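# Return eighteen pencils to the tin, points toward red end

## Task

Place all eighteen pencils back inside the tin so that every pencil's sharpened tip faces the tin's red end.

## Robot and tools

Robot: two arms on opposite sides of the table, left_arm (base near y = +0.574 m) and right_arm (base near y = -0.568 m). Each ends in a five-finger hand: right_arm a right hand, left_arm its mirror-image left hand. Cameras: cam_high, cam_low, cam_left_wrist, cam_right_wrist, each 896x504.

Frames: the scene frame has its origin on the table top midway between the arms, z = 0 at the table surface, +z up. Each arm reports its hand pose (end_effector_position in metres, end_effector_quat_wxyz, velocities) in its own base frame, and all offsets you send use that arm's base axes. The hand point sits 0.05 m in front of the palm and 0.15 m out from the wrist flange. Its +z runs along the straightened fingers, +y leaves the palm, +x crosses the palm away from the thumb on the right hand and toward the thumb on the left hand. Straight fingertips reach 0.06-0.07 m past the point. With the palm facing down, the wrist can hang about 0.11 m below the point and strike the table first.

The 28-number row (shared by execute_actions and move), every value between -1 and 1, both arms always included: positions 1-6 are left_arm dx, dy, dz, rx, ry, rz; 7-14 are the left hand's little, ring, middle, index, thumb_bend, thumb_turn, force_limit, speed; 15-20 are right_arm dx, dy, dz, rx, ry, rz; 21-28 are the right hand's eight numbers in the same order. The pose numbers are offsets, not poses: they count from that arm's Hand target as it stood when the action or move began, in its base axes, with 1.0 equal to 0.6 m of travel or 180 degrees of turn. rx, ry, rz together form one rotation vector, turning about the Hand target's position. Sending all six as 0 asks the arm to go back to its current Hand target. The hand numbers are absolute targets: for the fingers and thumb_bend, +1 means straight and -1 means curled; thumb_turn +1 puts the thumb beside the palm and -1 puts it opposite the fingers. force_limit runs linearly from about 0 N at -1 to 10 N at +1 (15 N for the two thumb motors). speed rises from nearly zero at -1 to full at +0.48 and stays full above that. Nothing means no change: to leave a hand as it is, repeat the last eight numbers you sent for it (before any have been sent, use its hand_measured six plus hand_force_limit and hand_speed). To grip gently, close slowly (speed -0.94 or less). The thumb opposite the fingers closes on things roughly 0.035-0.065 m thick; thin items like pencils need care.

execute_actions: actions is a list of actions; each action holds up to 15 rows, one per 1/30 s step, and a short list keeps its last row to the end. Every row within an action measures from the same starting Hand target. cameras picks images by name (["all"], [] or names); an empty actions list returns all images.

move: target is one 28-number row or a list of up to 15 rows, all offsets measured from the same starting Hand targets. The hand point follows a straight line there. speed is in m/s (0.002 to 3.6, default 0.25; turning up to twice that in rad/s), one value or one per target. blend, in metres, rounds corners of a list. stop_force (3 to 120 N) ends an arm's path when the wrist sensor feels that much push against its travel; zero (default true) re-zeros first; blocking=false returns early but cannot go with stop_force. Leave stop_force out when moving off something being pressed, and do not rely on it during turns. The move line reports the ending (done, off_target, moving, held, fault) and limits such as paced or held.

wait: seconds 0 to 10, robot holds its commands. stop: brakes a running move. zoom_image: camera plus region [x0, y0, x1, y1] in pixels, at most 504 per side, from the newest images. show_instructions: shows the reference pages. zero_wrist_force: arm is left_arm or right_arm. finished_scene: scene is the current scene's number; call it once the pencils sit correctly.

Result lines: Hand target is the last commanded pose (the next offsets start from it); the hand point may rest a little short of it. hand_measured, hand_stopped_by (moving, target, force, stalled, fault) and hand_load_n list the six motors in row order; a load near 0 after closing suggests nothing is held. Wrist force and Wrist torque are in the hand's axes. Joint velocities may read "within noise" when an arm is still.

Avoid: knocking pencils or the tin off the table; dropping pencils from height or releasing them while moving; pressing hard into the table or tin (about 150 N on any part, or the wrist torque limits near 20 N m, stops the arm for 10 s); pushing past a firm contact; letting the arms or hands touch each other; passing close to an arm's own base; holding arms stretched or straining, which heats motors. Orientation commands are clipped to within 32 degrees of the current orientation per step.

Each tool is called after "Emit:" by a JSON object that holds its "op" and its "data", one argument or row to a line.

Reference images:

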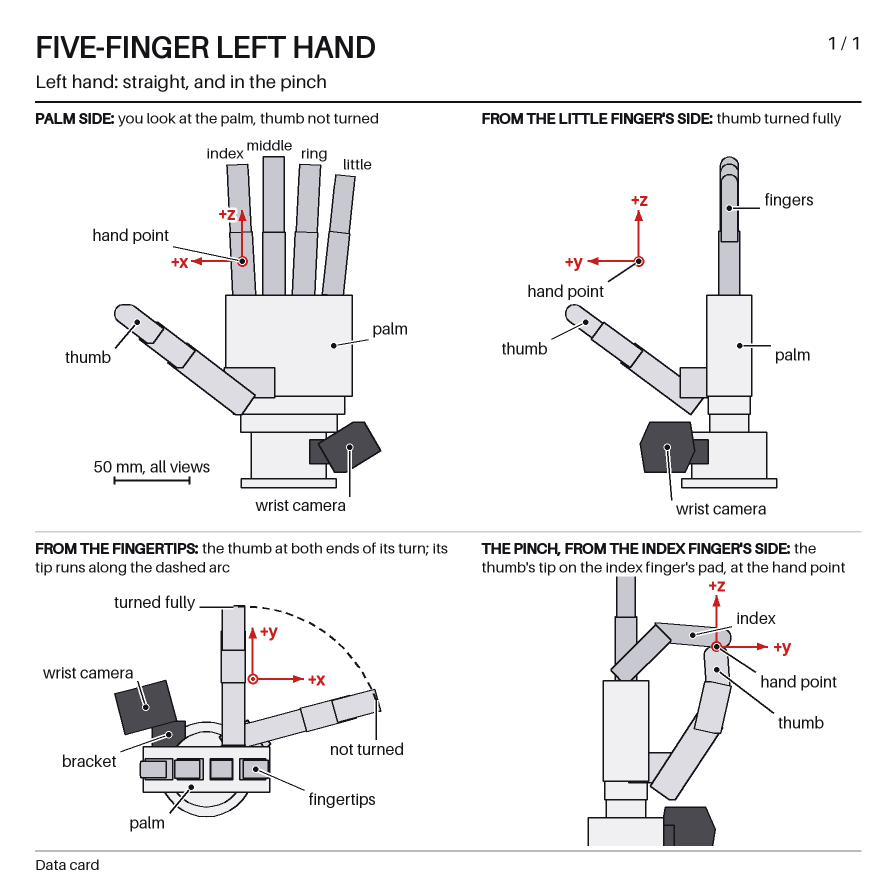

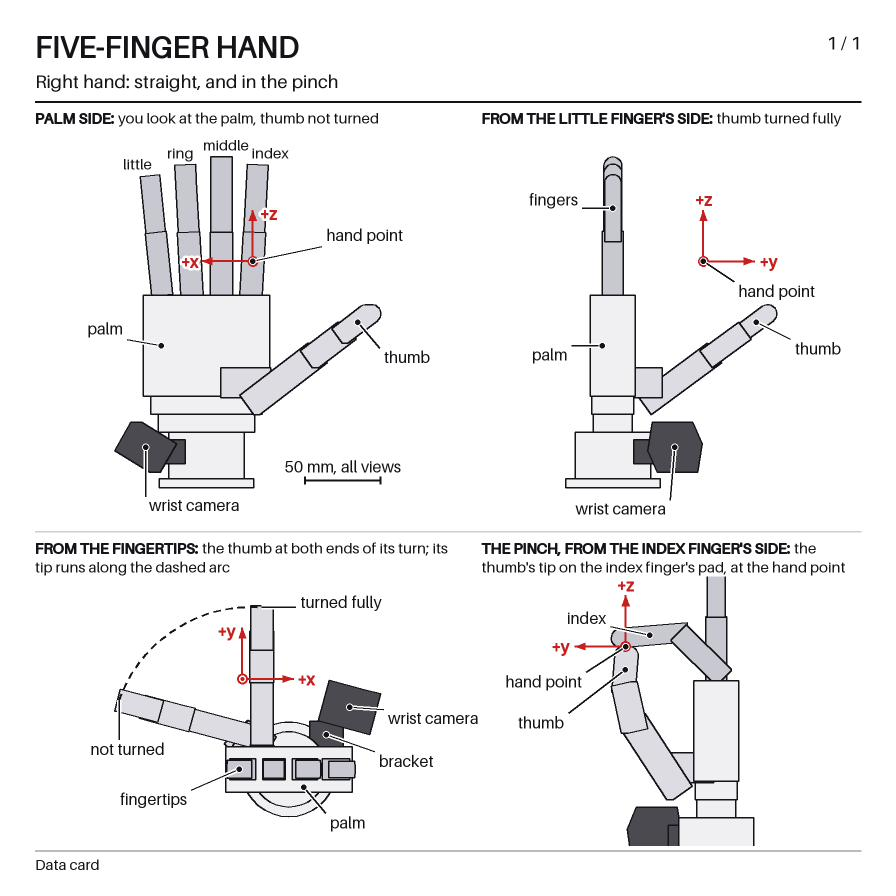

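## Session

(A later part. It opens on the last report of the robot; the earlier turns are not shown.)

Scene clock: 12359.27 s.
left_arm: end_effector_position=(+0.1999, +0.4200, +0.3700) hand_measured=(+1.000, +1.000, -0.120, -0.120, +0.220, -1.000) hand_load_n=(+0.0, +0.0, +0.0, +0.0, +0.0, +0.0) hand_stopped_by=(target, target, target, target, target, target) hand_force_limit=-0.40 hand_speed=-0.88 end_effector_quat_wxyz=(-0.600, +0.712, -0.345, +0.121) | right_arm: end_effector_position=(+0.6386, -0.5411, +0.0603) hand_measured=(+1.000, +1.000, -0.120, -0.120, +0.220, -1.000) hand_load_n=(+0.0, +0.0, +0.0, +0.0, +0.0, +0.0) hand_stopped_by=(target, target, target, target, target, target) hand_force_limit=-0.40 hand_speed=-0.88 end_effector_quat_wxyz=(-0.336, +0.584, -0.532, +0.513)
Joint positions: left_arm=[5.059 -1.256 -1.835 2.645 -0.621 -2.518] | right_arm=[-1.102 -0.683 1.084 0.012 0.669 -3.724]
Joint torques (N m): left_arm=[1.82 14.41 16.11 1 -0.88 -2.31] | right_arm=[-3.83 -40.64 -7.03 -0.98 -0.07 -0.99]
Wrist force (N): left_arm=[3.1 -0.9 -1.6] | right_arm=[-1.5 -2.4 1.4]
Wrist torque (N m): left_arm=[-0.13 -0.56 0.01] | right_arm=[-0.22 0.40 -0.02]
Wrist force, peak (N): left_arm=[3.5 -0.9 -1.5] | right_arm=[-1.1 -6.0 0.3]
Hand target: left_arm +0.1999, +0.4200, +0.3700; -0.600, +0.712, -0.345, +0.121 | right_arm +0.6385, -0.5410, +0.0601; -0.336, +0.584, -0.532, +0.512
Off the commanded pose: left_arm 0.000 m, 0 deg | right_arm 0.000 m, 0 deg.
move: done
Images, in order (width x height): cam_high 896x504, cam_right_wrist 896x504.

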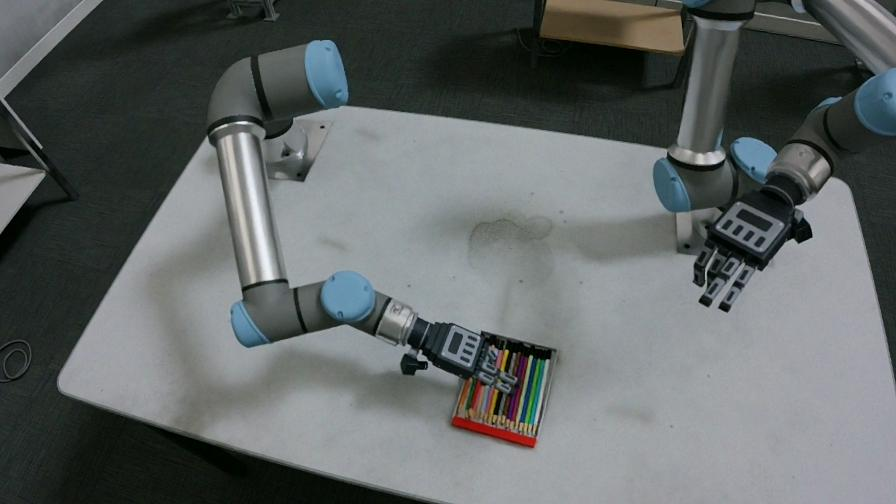

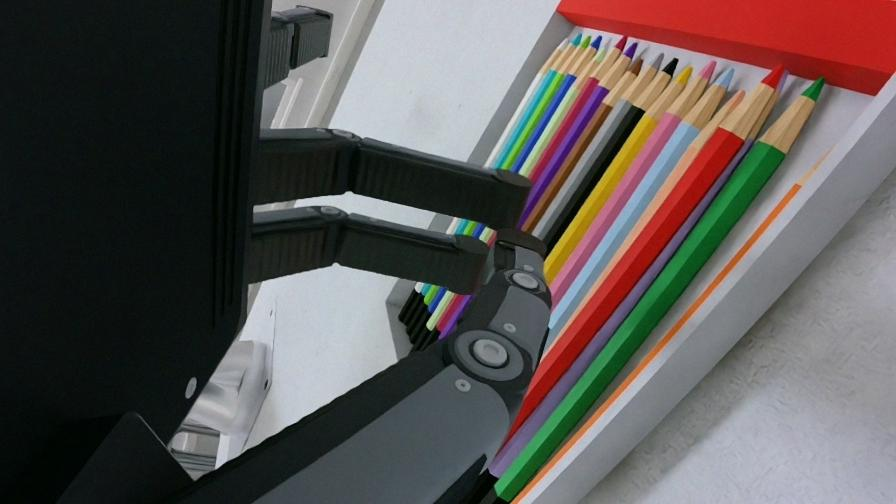

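Emit:
{"op": "move", "data": {
  "target": [
    [0,0,0,0,0,0,1,1,-0.12,-0.12,0.22,-1,-0.4,-0.88,0.0015,0,-0.035,0,0,0,1,1,-0.12,-0.12,0.22,-1,-0.4,-0.88],
    [0,0,0,0,0,0,1,1,-0.12,-0.12,0.22,-1,-0.4,-0.88,0.0015,0,-0.067,0,0,0,1,1,-0.12,-0.12,0.22,-1,-0.4,-0.88]
  ],
  "speed": [0.05,0.012],
  "stop_force": 3,
  "cameras": ["cam_right_wrist","cam_high"]
}}

Emit:
{"op": "zoom_image", "data": {
  "camera": "cam_right_wrist",
  "region": [400, 0, 840, 440]
}}

Emit:
{"op": "zoom_image", "data": {
  "camera": "cam_high",
  "region": [430, 320, 570, 460]
}}

Scene clock: 12432.87 s.
left_arm: end_effector_position=(+0.1999, +0.4200, +0.3700) hand_measured=(+1.000, +1.000, -0.120, -0.120, +0.220, -1.000) hand_load_n=(+0.0, +0.0, +0.0, +0.0, +0.0, +0.0) hand_stopped_by=(target, target, target, target, target, target) hand_force_limit=-0.40 hand_speed=-0.88 end_effector_quat_wxyz=(-0.600, +0.712, -0.345, +0.121) | right_arm: end_effector_position=(+0.6394, -0.5410, +0.0239) hand_measured=(+1.000, +1.000, -0.120, -0.120, +0.220, -1.000) hand_load_n=(-0.5, -0.5, -0.5, +0.0, +0.0, +0.0) hand_stopped_by=(target, target, target, target, target, target) hand_force_limit=-0.40 hand_speed=-0.88 end_effector_quat_wxyz=(-0.336, +0.584, -0.532, +0.512)
Joint positions: left_arm=[5.059 -1.256 -1.835 2.645 -0.621 -2.518] | right_arm=[-1.1 -0.642 1.106 -0.052 0.671 -3.723]
Joint torques (N m): left_arm=[1.02 13.88 16.27 1.04 -0.88 -2.34] | right_arm=[0.43 -56.99 -32.06 0 -0.32 -0.5]
Wrist force (N): left_arm=[3.2 -1.1 -1.7] | right_arm=[-1.1 -5.6 0.5]
Wrist torque (N m): left_arm=[-0.16 -0.57 0.02] | right_arm=[-0.30 0.35 -0.02]
Wrist force, peak (N): left_arm=[3.5 -0.9 -1.7] | right_arm=[-0.6 -11.4 -1.0]
Hand target: left_arm +0.1999, +0.4200, +0.3700; -0.600, +0.712, -0.345, +0.121 | right_arm +0.6394, -0.5410, +0.0239; -0.336, +0.584, -0.532, +0.512 (not the last commanded pose)
Off the commanded pose: left_arm 0.000 m, 0 deg | right_arm 0.004 m, 0 deg.
move: contact (right_arm); path passed 1 of 2 targets
Images, in order (width x height): cam_high 896x504, cam_right_wrist 896x504.

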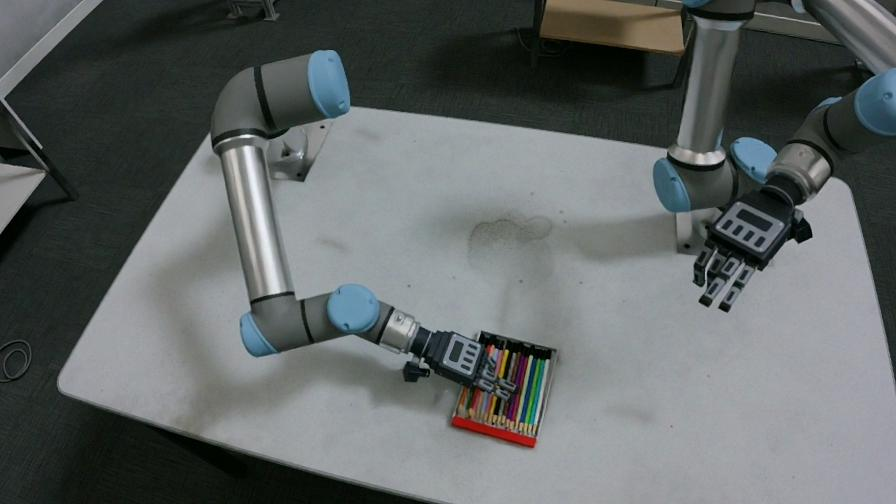

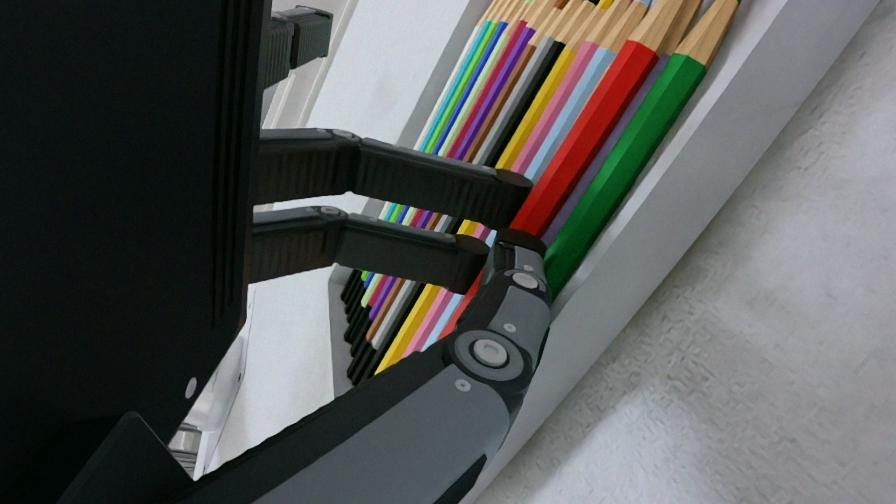

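Scaled by 1.145 from the camera's 896x504 image, which has a finer 1280x720 frame.

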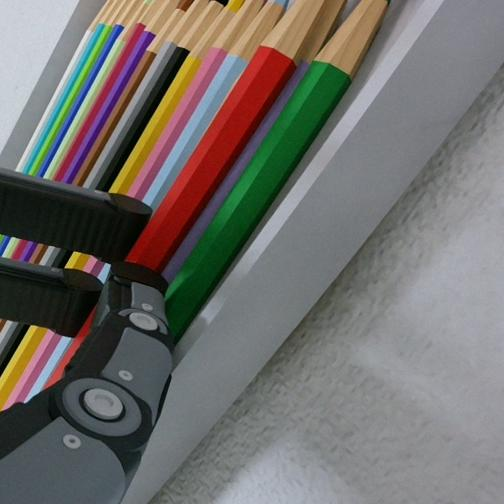

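Scaled by 3.600 from the camera's 896x504 image, which has a finer 1280x720 frame.

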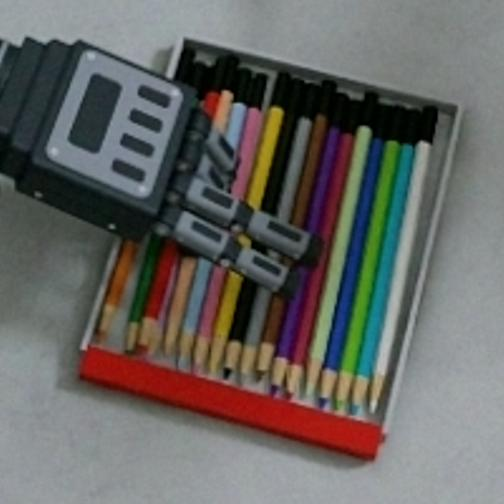

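Emit:
{"op": "move", "data": {
  "target": [
    [0,0,0,0,0,0,1,1,-0.12,-0.12,0.22,-1,-0.4,-0.88,0,0,0,0,0,0,1,1,-0.6,-0.6,0.22,-1,-0.8,-0.92]
  ],
  "speed": [0.03]
}}

Emit:
{"op": "move", "data": {
  "target": [
    [0,0,0,0,0,0,1,1,-0.12,-0.12,0.22,-1,-0.4,-0.88,0,0,0,0,0,0,1,1,-0.65,-0.65,0.22,-1,-0.4,-0.92]
  ],
  "speed": [0.03],
  "cameras": ["cam_right_wrist"]
}}

Emit:
{"op": "zoom_image", "data": {
  "camera": "cam_right_wrist",
  "region": [400, 100, 640, 340]
}}

Scene clock: 12439.47 s.
left_arm: end_effector_position=(+0.1999, +0.4200, +0.3700) hand_measured=(+1.000, +1.000, -0.120, -0.120, +0.220, -1.000) hand_load_n=(+0.0, +0.0, -0.5, +0.0, +0.0, +0.0) hand_stopped_by=(target, target, target, target, target, target) hand_force_limit=-0.40 hand_speed=-0.88 end_effector_quat_wxyz=(-0.600, +0.712, -0.345, +0.121) | right_arm: end_effector_position=(+0.6394, -0.5410, +0.0239) hand_measured=(+1.000, +1.000, -0.170, -0.164, +0.220, -1.000) hand_load_n=(+0.0, +0.0, +2.5, +1.0, +1.0, +0.5) hand_stopped_by=(target, target, force, force, target, target) hand_force_limit=-0.80 hand_speed=-0.92 end_effector_quat_wxyz=(-0.336, +0.584, -0.532, +0.512)
Joint positions: left_arm=[5.059 -1.256 -1.835 2.645 -0.621 -2.518] | right_arm=[-1.1 -0.642 1.106 -0.052 0.671 -3.723]
Joint torques (N m): left_arm=[0.53 13.91 16.1 1.01 -0.88 -2.31] | right_arm=[-0.34 -56.67 -30.62 -1.07 -0.4 -0.5]
Wrist force (N): left_arm=[3.0 -0.9 -1.6] | right_arm=[-0.9 -3.5 0.9]
Wrist torque (N m): left_arm=[-0.14 -0.54 0.01] | right_arm=[-0.22 0.36 0.00]
Wrist force, peak (N): left_arm=[3.5 -0.8 -1.5] | right_arm=[-1.0 -5.6 0.6]
Hand target: left_arm +0.1999, +0.4200, +0.3700; -0.600, +0.712, -0.345, +0.121 | right_arm +0.6394, -0.5410, +0.0239; -0.336, +0.584, -0.532, +0.512
Off the commanded pose: left_arm 0.000 m, 0 deg | right_arm 0.000 m, 0 deg.
move: done

Scene clock: 12439.97 s.
left_arm: end_effector_position=(+0.1999, +0.4200, +0.3700) hand_measured=(+1.000, +1.000, -0.120, -0.120, +0.220, -1.000) hand_load_n=(+0.0, +0.0, +0.0, +0.0, +0.0, +0.0) hand_stopped_by=(target, target, target, target, target, target) hand_force_limit=-0.40 hand_speed=-0.88 end_effector_quat_wxyz=(-0.600, +0.712, -0.345, +0.121) | right_arm: end_effector_position=(+0.6394, -0.5410, +0.0239) hand_measured=(+1.000, +1.000, -0.176, -0.178, +0.220, -1.000) hand_load_n=(-0.5, +0.0, +4.0, +3.5, +2.5, +0.5) hand_stopped_by=(target, target, force, force, target, target) hand_force_limit=-0.40 hand_speed=-0.92 end_effector_quat_wxyz=(-0.336, +0.584, -0.532, +0.512)
Joint positions: left_arm=[5.059 -1.256 -1.835 2.645 -0.621 -2.518] | right_arm=[-1.1 -0.642 1.106 -0.052 0.671 -3.723]
Joint torques (N m): left_arm=[0.92 13.85 15.56 0.99 -0.9 -2.3] | right_arm=[0.5 -54.82 -30.47 -1.17 -0.38 -0.49]
Wrist force (N): left_arm=[3.2 -0.9 -1.5] | right_arm=[-0.3 -7.0 0.9]
Wrist torque (N m): left_arm=[-0.12 -0.57 0.01] | right_arm=[-0.34 0.39 -0.05]
Wrist force, peak (N): left_arm=[3.3 -0.9 -1.8] | right_arm=[-0.4 -7.0 1.2]
Hand target: left_arm +0.1999, +0.4200, +0.3700; -0.600, +0.712, -0.345, +0.121 | right_arm +0.6394, -0.5410, +0.0239; -0.336, +0.584, -0.532, +0.512
Off the commanded pose: left_arm 0.000 m, 0 deg | right_arm 0.000 m, 0 deg.
move: done
Images, in order (width x height): cam_right_wrist 896x504.

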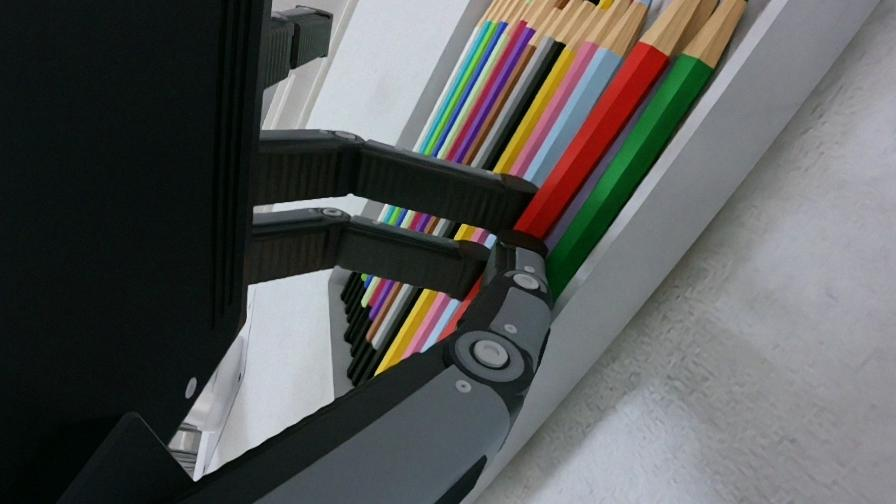

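Scaled by 2.100 from the camera's 896x504 image, which has a finer 1280x720 frame.

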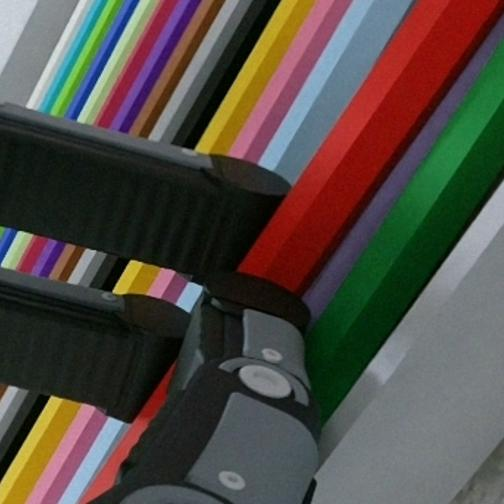

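Emit:
{"op": "move", "data": {
  "target": [
    [0,0,0,0,0,0,1,1,-0.12,-0.12,0.22,-1,-0.4,-0.88,0,0,0.0167,0,0,0,1,1,-0.65,-0.65,0.22,-1,-0.4,-0.92]
  ],
  "speed": [0.02],
  "cameras": ["cam_right_wrist","cam_high","cam_low"]
}}

Emit:
{"op": "zoom_image", "data": {
  "camera": "cam_high",
  "region": [430, 320, 570, 460]
}}

Emit:
{"op": "zoom_image", "data": {
  "camera": "cam_high",
  "region": [470, 320, 510, 360]
}}

Emit:
{"op": "zoom_image", "data": {
  "camera": "cam_high",
  "region": [448, 380, 498, 430]
}}

Emit:
{"op": "zoom_image", "data": {
  "camera": "cam_low",
  "region": [380, 250, 540, 330]
}}

Scene clock: 12446.27 s.
left_arm: end_effector_position=(+0.1999, +0.4200, +0.3700) hand_measured=(+1.000, +1.000, -0.120, -0.120, +0.220, -1.000) hand_load_n=(+0.0, -0.5, +0.0, +0.0, +0.0, +0.0) hand_stopped_by=(target, target, target, target, target, target) hand_force_limit=-0.40 hand_speed=-0.88 end_effector_quat_wxyz=(-0.600, +0.712, -0.345, +0.121) | right_arm: end_effector_position=(+0.6394, -0.5410, +0.0341) hand_measured=(+1.000, +1.000, -0.176, -0.178, +0.220, -1.000) hand_load_n=(+0.0, +0.0, +4.0, +2.5, +4.0, +0.5) hand_stopped_by=(target, target, force, force, target, target) hand_force_limit=-0.40 hand_speed=-0.92 end_effector_quat_wxyz=(-0.336, +0.584, -0.532, +0.512)
Joint positions: left_arm=[5.059 -1.256 -1.835 2.645 -0.621 -2.518] | right_arm=[-1.1 -0.654 1.1 -0.034 0.671 -3.723]
Joint torques (N m): left_arm=[0.1 13.46 16.32 1.04 -0.87 -2.25] | right_arm=[0.22 -41.17 -26.14 -0.96 -0.35 0.9]
Wrist force (N): left_arm=[3.2 -0.9 -1.6] | right_arm=[-1.4 -2.0 1.3]
Wrist torque (N m): left_arm=[-0.14 -0.56 0.01] | right_arm=[-0.17 0.38 0.00]
Wrist force, peak (N): left_arm=[3.3 -0.9 -1.8] | right_arm=[-0.3 -7.1 1.0]
Hand target: left_arm +0.1999, +0.4200, +0.3700; -0.600, +0.712, -0.345, +0.121 | right_arm +0.6394, -0.5410, +0.0339; -0.336, +0.584, -0.532, +0.512
Off the commanded pose: left_arm 0.000 m, 0 deg | right_arm 0.000 m, 0 deg.
move: done
Images, in order (width x height): cam_high 896x504, cam_low 896x504, cam_right_wrist 896x504.

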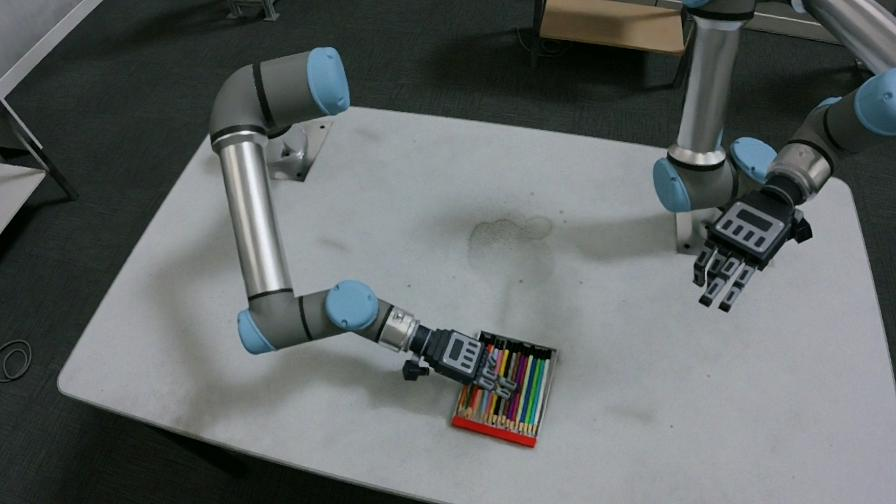

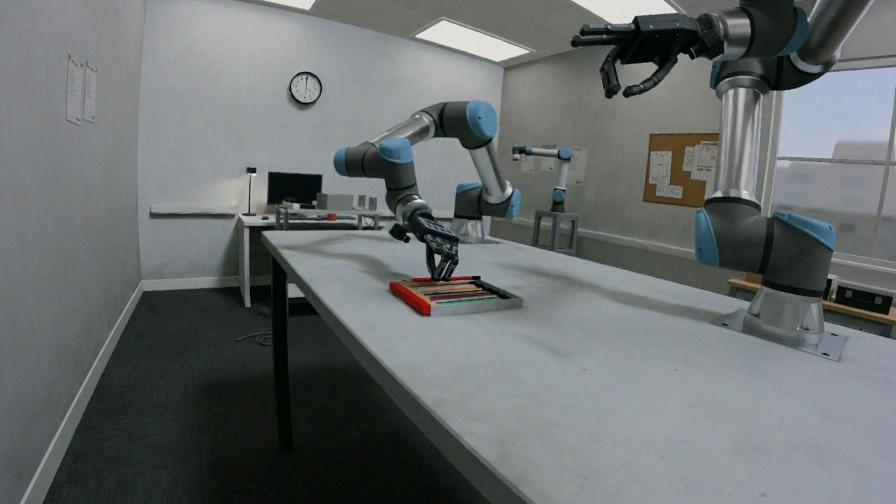

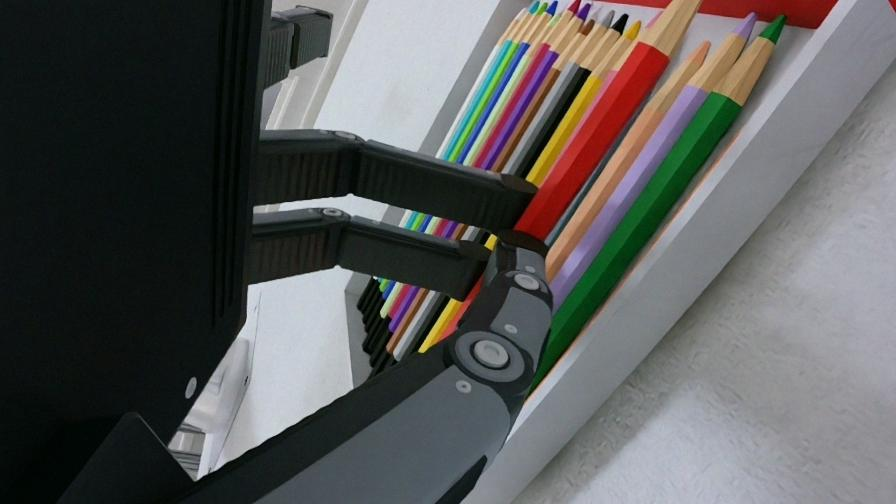

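Scaled by 3.600 from the camera's 896x504 image, which has a finer 1280x720 frame.

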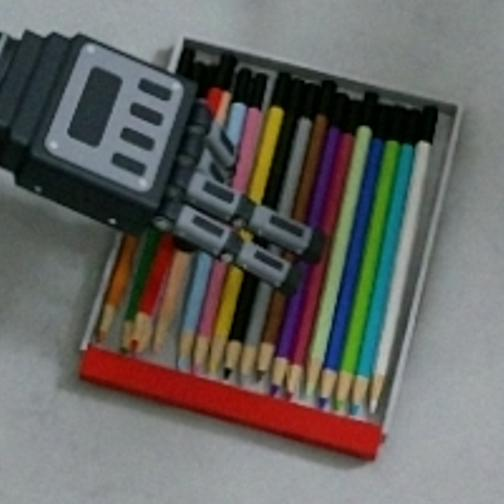

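Scaled by 12.600 from the camera's 896x504 image, which has a finer 1280x720 frame.

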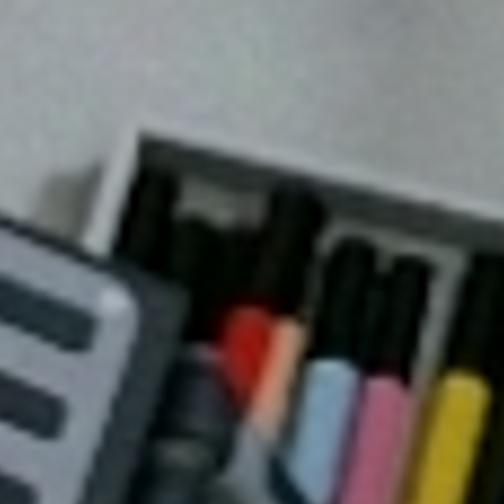

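Scaled by 10.080 from the camera's 896x504 image, which has a finer 1280x720 frame.

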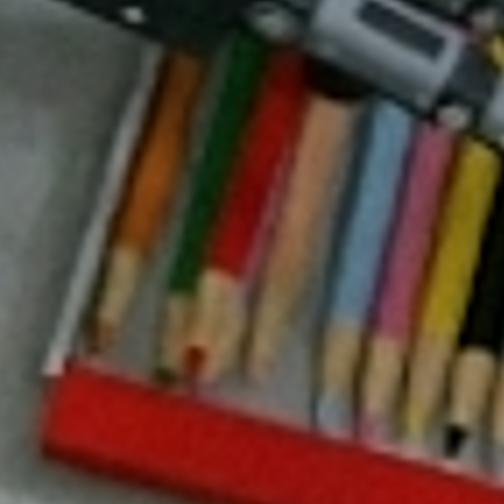

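Scaled by 3.150 from the camera's 896x504 image, which has a finer 1280x720 frame.

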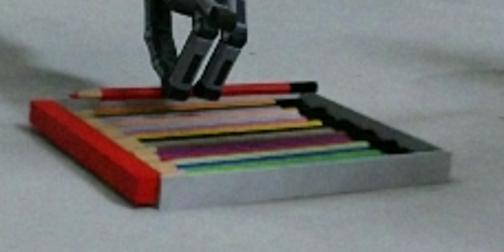

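Emit:
{"op": "move", "data": {
  "target": [
    [0,0,0,0,0,0,1,1,-0.12,-0.12,0.22,-1,-0.4,-0.88,0.0201,0.0013,0.003,0,0,0.0233,1,1,-0.65,-0.65,0.22,-1,-0.4,-0.92]
  ],
  "speed": [0.04],
  "cameras": ["cam_right_wrist","cam_high"]
}}

Emit:
{"op": "zoom_image", "data": {
  "camera": "cam_high",
  "region": [430, 320, 570, 460]
}}

Emit:
{"op": "zoom_image", "data": {
  "camera": "cam_high",
  "region": [470, 320, 510, 360]
}}

Emit:
{"op": "zoom_image", "data": {
  "camera": "cam_high",
  "region": [448, 380, 498, 430]
}}

Scene clock: 12498.63 s.
left_arm: end_effector_position=(+0.1999, +0.4200, +0.3700) hand_measured=(+1.000, +1.000, -0.120, -0.120, +0.220, -1.000) hand_load_n=(+0.0, +0.0, +0.0, +0.0, +0.0, +0.0) hand_stopped_by=(target, target, target, target, target, target) hand_force_limit=-0.40 hand_speed=-0.88 end_effector_quat_wxyz=(-0.600, +0.712, -0.345, +0.121) | right_arm: end_effector_position=(+0.6516, -0.5402, +0.0357) hand_measured=(+1.000, +1.000, -0.176, -0.178, +0.220, -1.000) hand_load_n=(-0.5, -0.5, +4.5, +2.5, +4.0, +1.0) hand_stopped_by=(target, target, force, force, target, target) hand_force_limit=-0.40 hand_speed=-0.92 end_effector_quat_wxyz=(-0.355, +0.603, -0.510, +0.500)
Joint positions: left_arm=[5.059 -1.256 -1.835 2.645 -0.621 -2.518] | right_arm=[-1.096 -0.596 0.987 0.06 0.608 -3.772]
Joint torques (N m): left_arm=[-0.13 14.33 15.59 1.07 -1 -2.28] | right_arm=[2.11 -60.04 -6.98 -1.02 1.97 0.85]
Wrist force (N): left_arm=[3.2 -0.8 -1.6] | right_arm=[-1.5 -2.6 1.3]
Wrist torque (N m): left_arm=[-0.13 -0.58 0.01] | right_arm=[-0.30 0.43 0.07]
Wrist force, peak (N): left_arm=[3.3 -0.9 -1.8] | right_arm=[-1.5 -2.8 1.3]
Hand target: left_arm +0.1999, +0.4200, +0.3700; -0.600, +0.712, -0.345, +0.121 | right_arm +0.6515, -0.5402, +0.0357; -0.355, +0.603, -0.510, +0.500
Off the commanded pose: left_arm 0.000 m, 0 deg | right_arm 0.000 m, 0 deg.
move: done
Images, in order (width x height): cam_high 896x504, cam_right_wrist 896x504.

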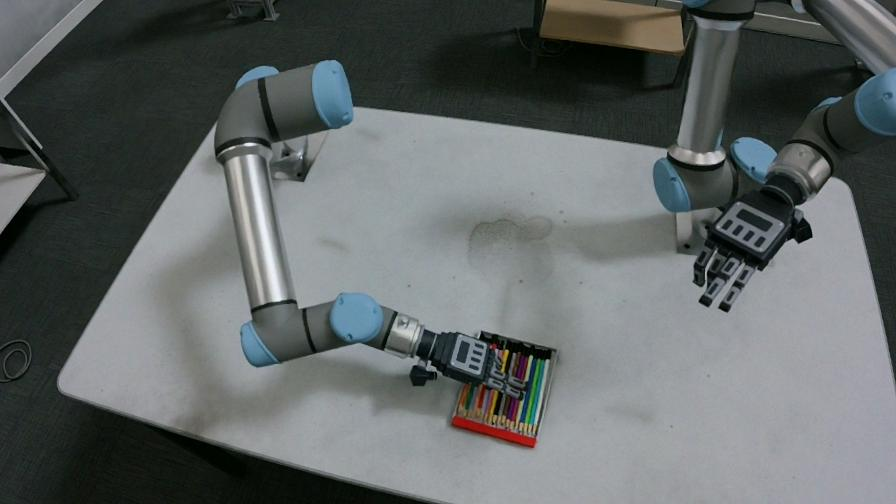

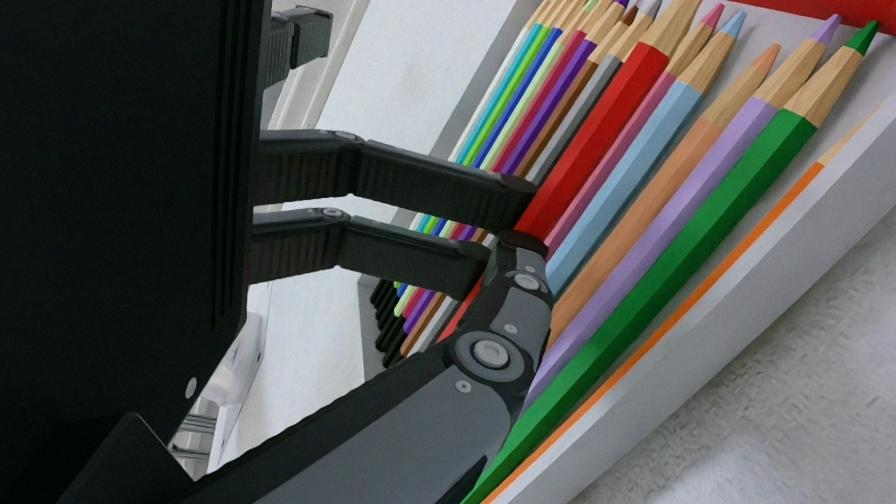

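Scaled by 3.600 from the camera's 896x504 image, which has a finer 1280x720 frame.

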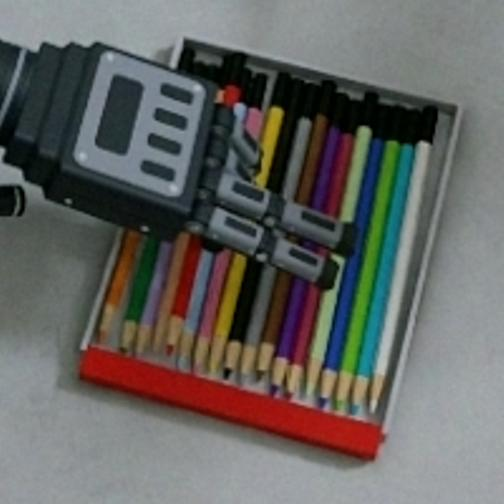

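Scaled by 12.600 from the camera's 896x504 image, which has a finer 1280x720 frame.

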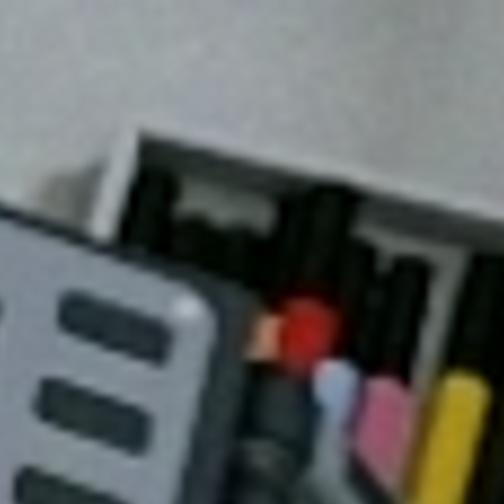

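Scaled by 10.080 from the camera's 896x504 image, which has a finer 1280x720 frame.

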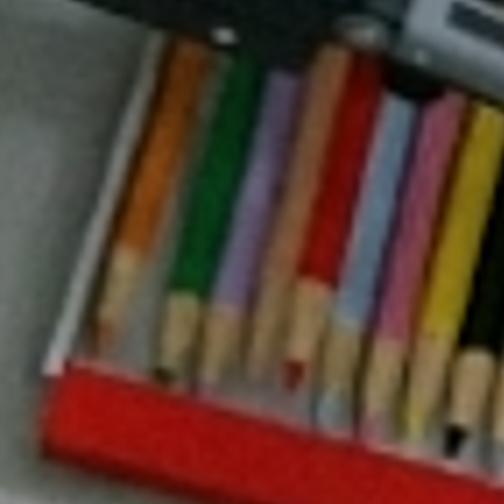

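Emit:
{"op": "move", "data": {
  "target": [
    [0,0,0,0,0,0,1,1,-0.12,-0.12,0.22,-1,-0.4,-0.88,0.0028,0.0022,0,0,0,0,1,1,-0.65,-0.65,0.22,-1,-0.4,-0.92],
    [0,0,0,0,0,0,1,1,-0.12,-0.12,0.22,-1,-0.4,-0.88,0.0028,0.0022,-0.03,0,0,0,1,1,-0.65,-0.65,0.22,-1,-0.4,-0.92]
  ],
  "speed": [0.04,0.012],
  "stop_force": 3,
  "cameras": ["cam_right_wrist","cam_high"]
}}

Emit:
{"op": "zoom_image", "data": {
  "camera": "cam_high",
  "region": [470, 320, 510, 360]
}}

Emit:
{"op": "zoom_image", "data": {
  "camera": "cam_high",
  "region": [448, 380, 498, 430]
}}

Scene clock: 12511.87 s.
left_arm: end_effector_position=(+0.1999, +0.4200, +0.3700) hand_measured=(+1.000, +1.000, -0.120, -0.120, +0.220, -1.000) hand_load_n=(+0.0, +0.0, +0.0, +0.0, +0.0, +0.0) hand_stopped_by=(target, target, target, target, target, target) hand_force_limit=-0.40 hand_speed=-0.88 end_effector_quat_wxyz=(-0.600, +0.712, -0.345, +0.121) | right_arm: end_effector_position=(+0.6532, -0.5389, +0.0235) hand_measured=(+1.000, +1.000, -0.176, -0.178, +0.220, -1.000) hand_load_n=(+0.0, +0.0, +4.0, +2.5, +3.5, +0.5) hand_stopped_by=(target, target, force, force, target, target) hand_force_limit=-0.40 hand_speed=-0.92 end_effector_quat_wxyz=(-0.355, +0.603, -0.510, +0.500)
Joint positions: left_arm=[5.059 -1.256 -1.835 2.645 -0.621 -2.518] | right_arm=[-1.093 -0.583 0.995 0.037 0.611 -3.769]
Joint torques (N m): left_arm=[-0.45 14.31 16.19 1.07 -0.85 -2.34] | right_arm=[-9.67 -58.86 -32.29 -0.29 2.15 -0.95]
Wrist force (N): left_arm=[3.2 -0.8 -1.7] | right_arm=[-1.6 -5.8 0.2]
Wrist torque (N m): left_arm=[-0.11 -0.57 0.01] | right_arm=[-0.36 0.41 0.06]
Wrist force, peak (N): left_arm=[3.4 -0.9 -1.9] | right_arm=[-0.8 -12.8 -1.9]
Hand target: left_arm +0.1999, +0.4200, +0.3700; -0.600, +0.712, -0.345, +0.121 | right_arm +0.6532, -0.5389, +0.0235; -0.355, +0.603, -0.510, +0.500 (not the last commanded pose)
Off the commanded pose: left_arm 0.000 m, 0 deg | right_arm 0.006 m, 0 deg.
move: contact (right_arm); path passed 1 of 2 targets
Images, in order (width x height): cam_high 896x504, cam_right_wrist 896x504.

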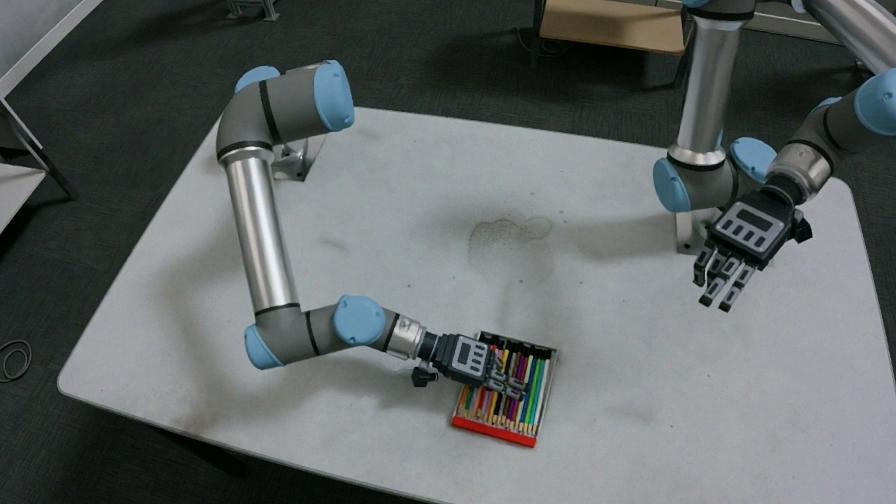

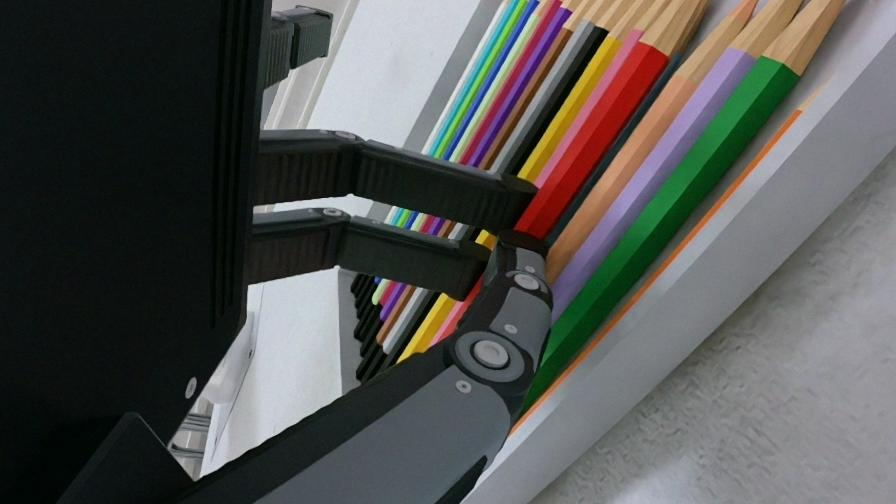

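Scaled by 12.600 from the camera's 896x504 image, which has a finer 1280x720 frame.

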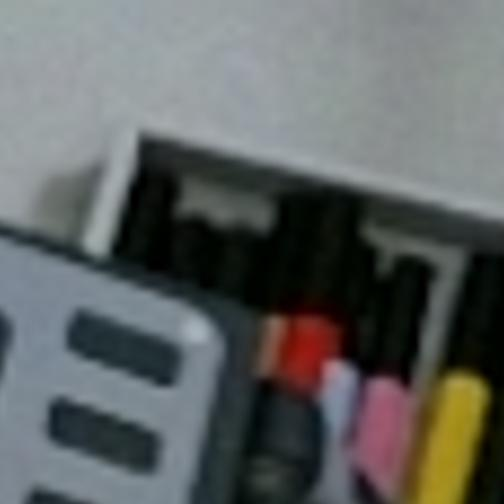

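Scaled by 10.080 from the camera's 896x504 image, which has a finer 1280x720 frame.

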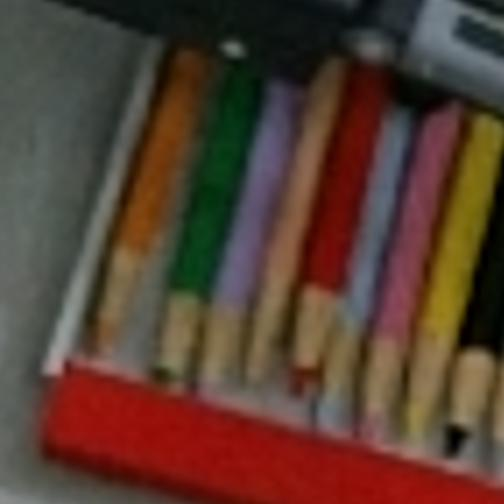

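Emit:
{"op": "move", "data": {
  "target": [
    [0,0,0,0,0,0,1,1,-0.12,-0.12,0.22,-1,-0.4,-0.88,0,0,0,0,0,0,1,1,-0.12,-0.12,0.22,-1,-0.4,-0.88],
    [0,0,0,0,0,0,1,1,-0.12,-0.12,0.22,-1,-0.4,-0.88,0,0,0.08,0,0,0,1,1,-0.12,-0.12,0.22,-1,-0.4,-0.88],
    [0,0,0,0,0,0,1,1,-0.12,-0.12,0.22,-1,-0.4,-0.88,-0.25,0.08,0.12,0,0,0,1,1,-0.12,-0.12,0.22,-1,-0.4,-0.88]
  ],
  "speed": [0.05,0.03,0.2],
  "blend": [0,0.01,0],
  "cameras": ["cam_right_wrist","cam_high","cam_low"]
}}

Emit:
{"op": "zoom_image", "data": {
  "camera": "cam_high",
  "region": [430, 320, 570, 460]
}}

Emit:
{"op": "zoom_image", "data": {
  "camera": "cam_high",
  "region": [470, 320, 550, 400]
}}

Emit:
{"op": "zoom_image", "data": {
  "camera": "cam_high",
  "region": [448, 380, 548, 450]
}}

Emit:
{"op": "zoom_image", "data": {
  "camera": "cam_low",
  "region": [380, 260, 540, 330]
}}

Scene clock: 12526.97 s.
left_arm: end_effector_position=(+0.1999, +0.4200, +0.3700) hand_measured=(+1.000, +1.000, -0.120, -0.120, +0.220, -1.000) hand_load_n=(+0.0, +0.0, +0.0, +0.0, +0.0, +0.0) hand_stopped_by=(target, target, target, target, target, target) hand_force_limit=-0.40 hand_speed=-0.88 end_effector_quat_wxyz=(-0.600, +0.712, -0.345, +0.121) | right_arm: end_effector_position=(+0.5033, -0.4909, +0.0955) hand_measured=(+1.000, +1.000, -0.120, -0.120, +0.220, -1.000) hand_load_n=(+0.0, +0.0, +0.0, +0.0, +0.0, +0.0) hand_stopped_by=(target, target, target, target, target, target) hand_force_limit=-0.40 hand_speed=-0.88 end_effector_quat_wxyz=(-0.355, +0.603, -0.510, +0.500)
Joint positions: left_arm=[5.059 -1.256 -1.835 2.645 -0.621 -2.518] | right_arm=[-1.294 -0.907 1.427 0.108 0.437 -3.975]
Joint torques (N m): left_arm=[-0.67 14.2 16.1 1.01 -0.88 -2.25] | right_arm=[-8.5 -49.03 -6.21 -0.46 -0.01 -0.97]
Wrist force (N): left_arm=[3.2 -0.8 -1.4] | right_arm=[-1.3 -2.8 1.0]
Wrist torque (N m): left_arm=[-0.13 -0.57 0.01] | right_arm=[-0.27 0.42 0.07]
Wrist force, peak (N): left_arm=[3.6 -0.8 -1.5] | right_arm=[-1.6 -6.8 0.2]
Hand target: left_arm +0.1999, +0.4200, +0.3700; -0.600, +0.712, -0.345, +0.121 | right_arm +0.5032, -0.4909, +0.0955; -0.355, +0.603, -0.510, +0.500
Off the commanded pose: left_arm 0.000 m, 0 deg | right_arm 0.000 m, 0 deg.
move: done
Images, in order (width x height): cam_high 896x504, cam_low 896x504, cam_right_wrist 896x504.

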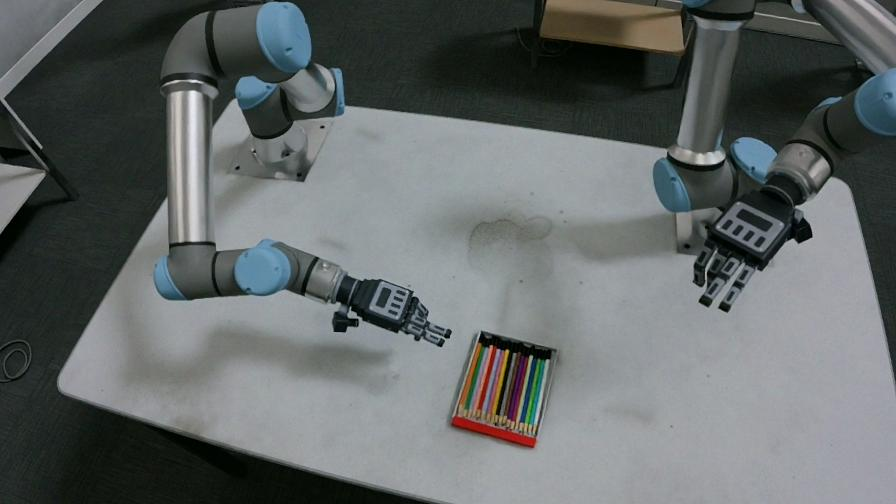

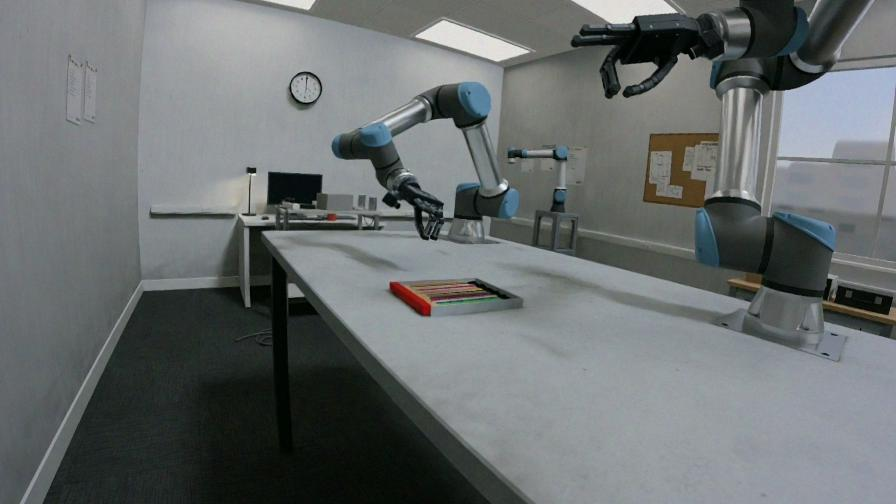

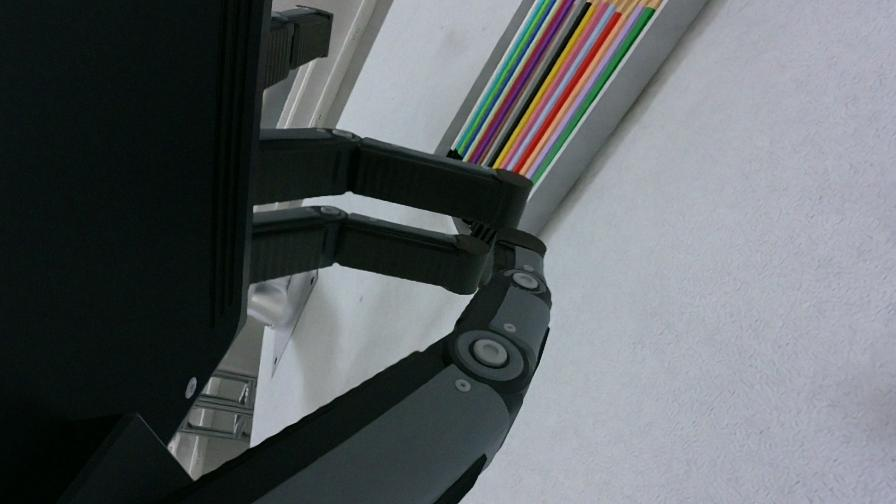

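Scaled by 3.600 from the camera's 896x504 image, which has a finer 1280x720 frame.

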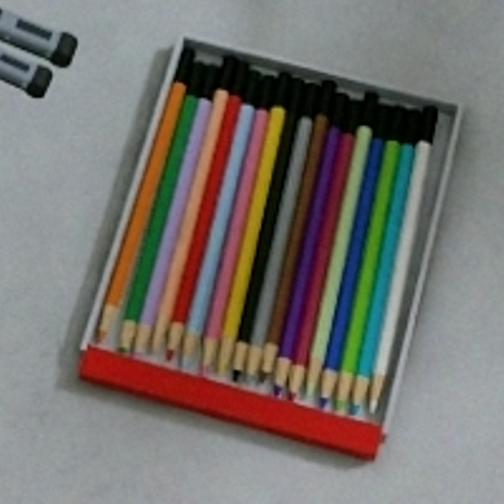

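Scaled by 6.300 from the camera's 896x504 image, which has a finer 1280x720 frame.

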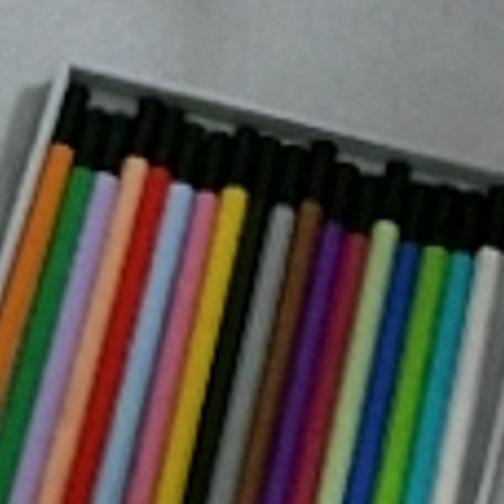

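Scaled by 5.040 from the camera's 896x504 image, which has a finer 1280x720 frame.

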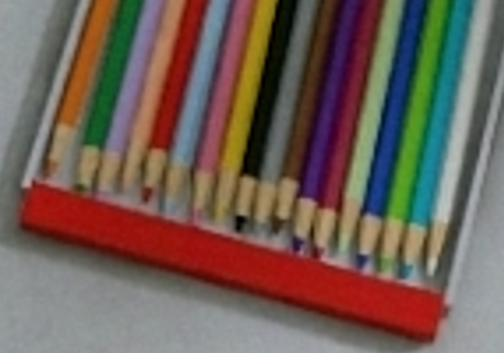

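Scaled by 3.150 from the camera's 896x504 image, which has a finer 1280x720 frame.

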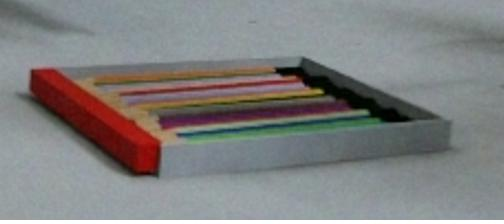

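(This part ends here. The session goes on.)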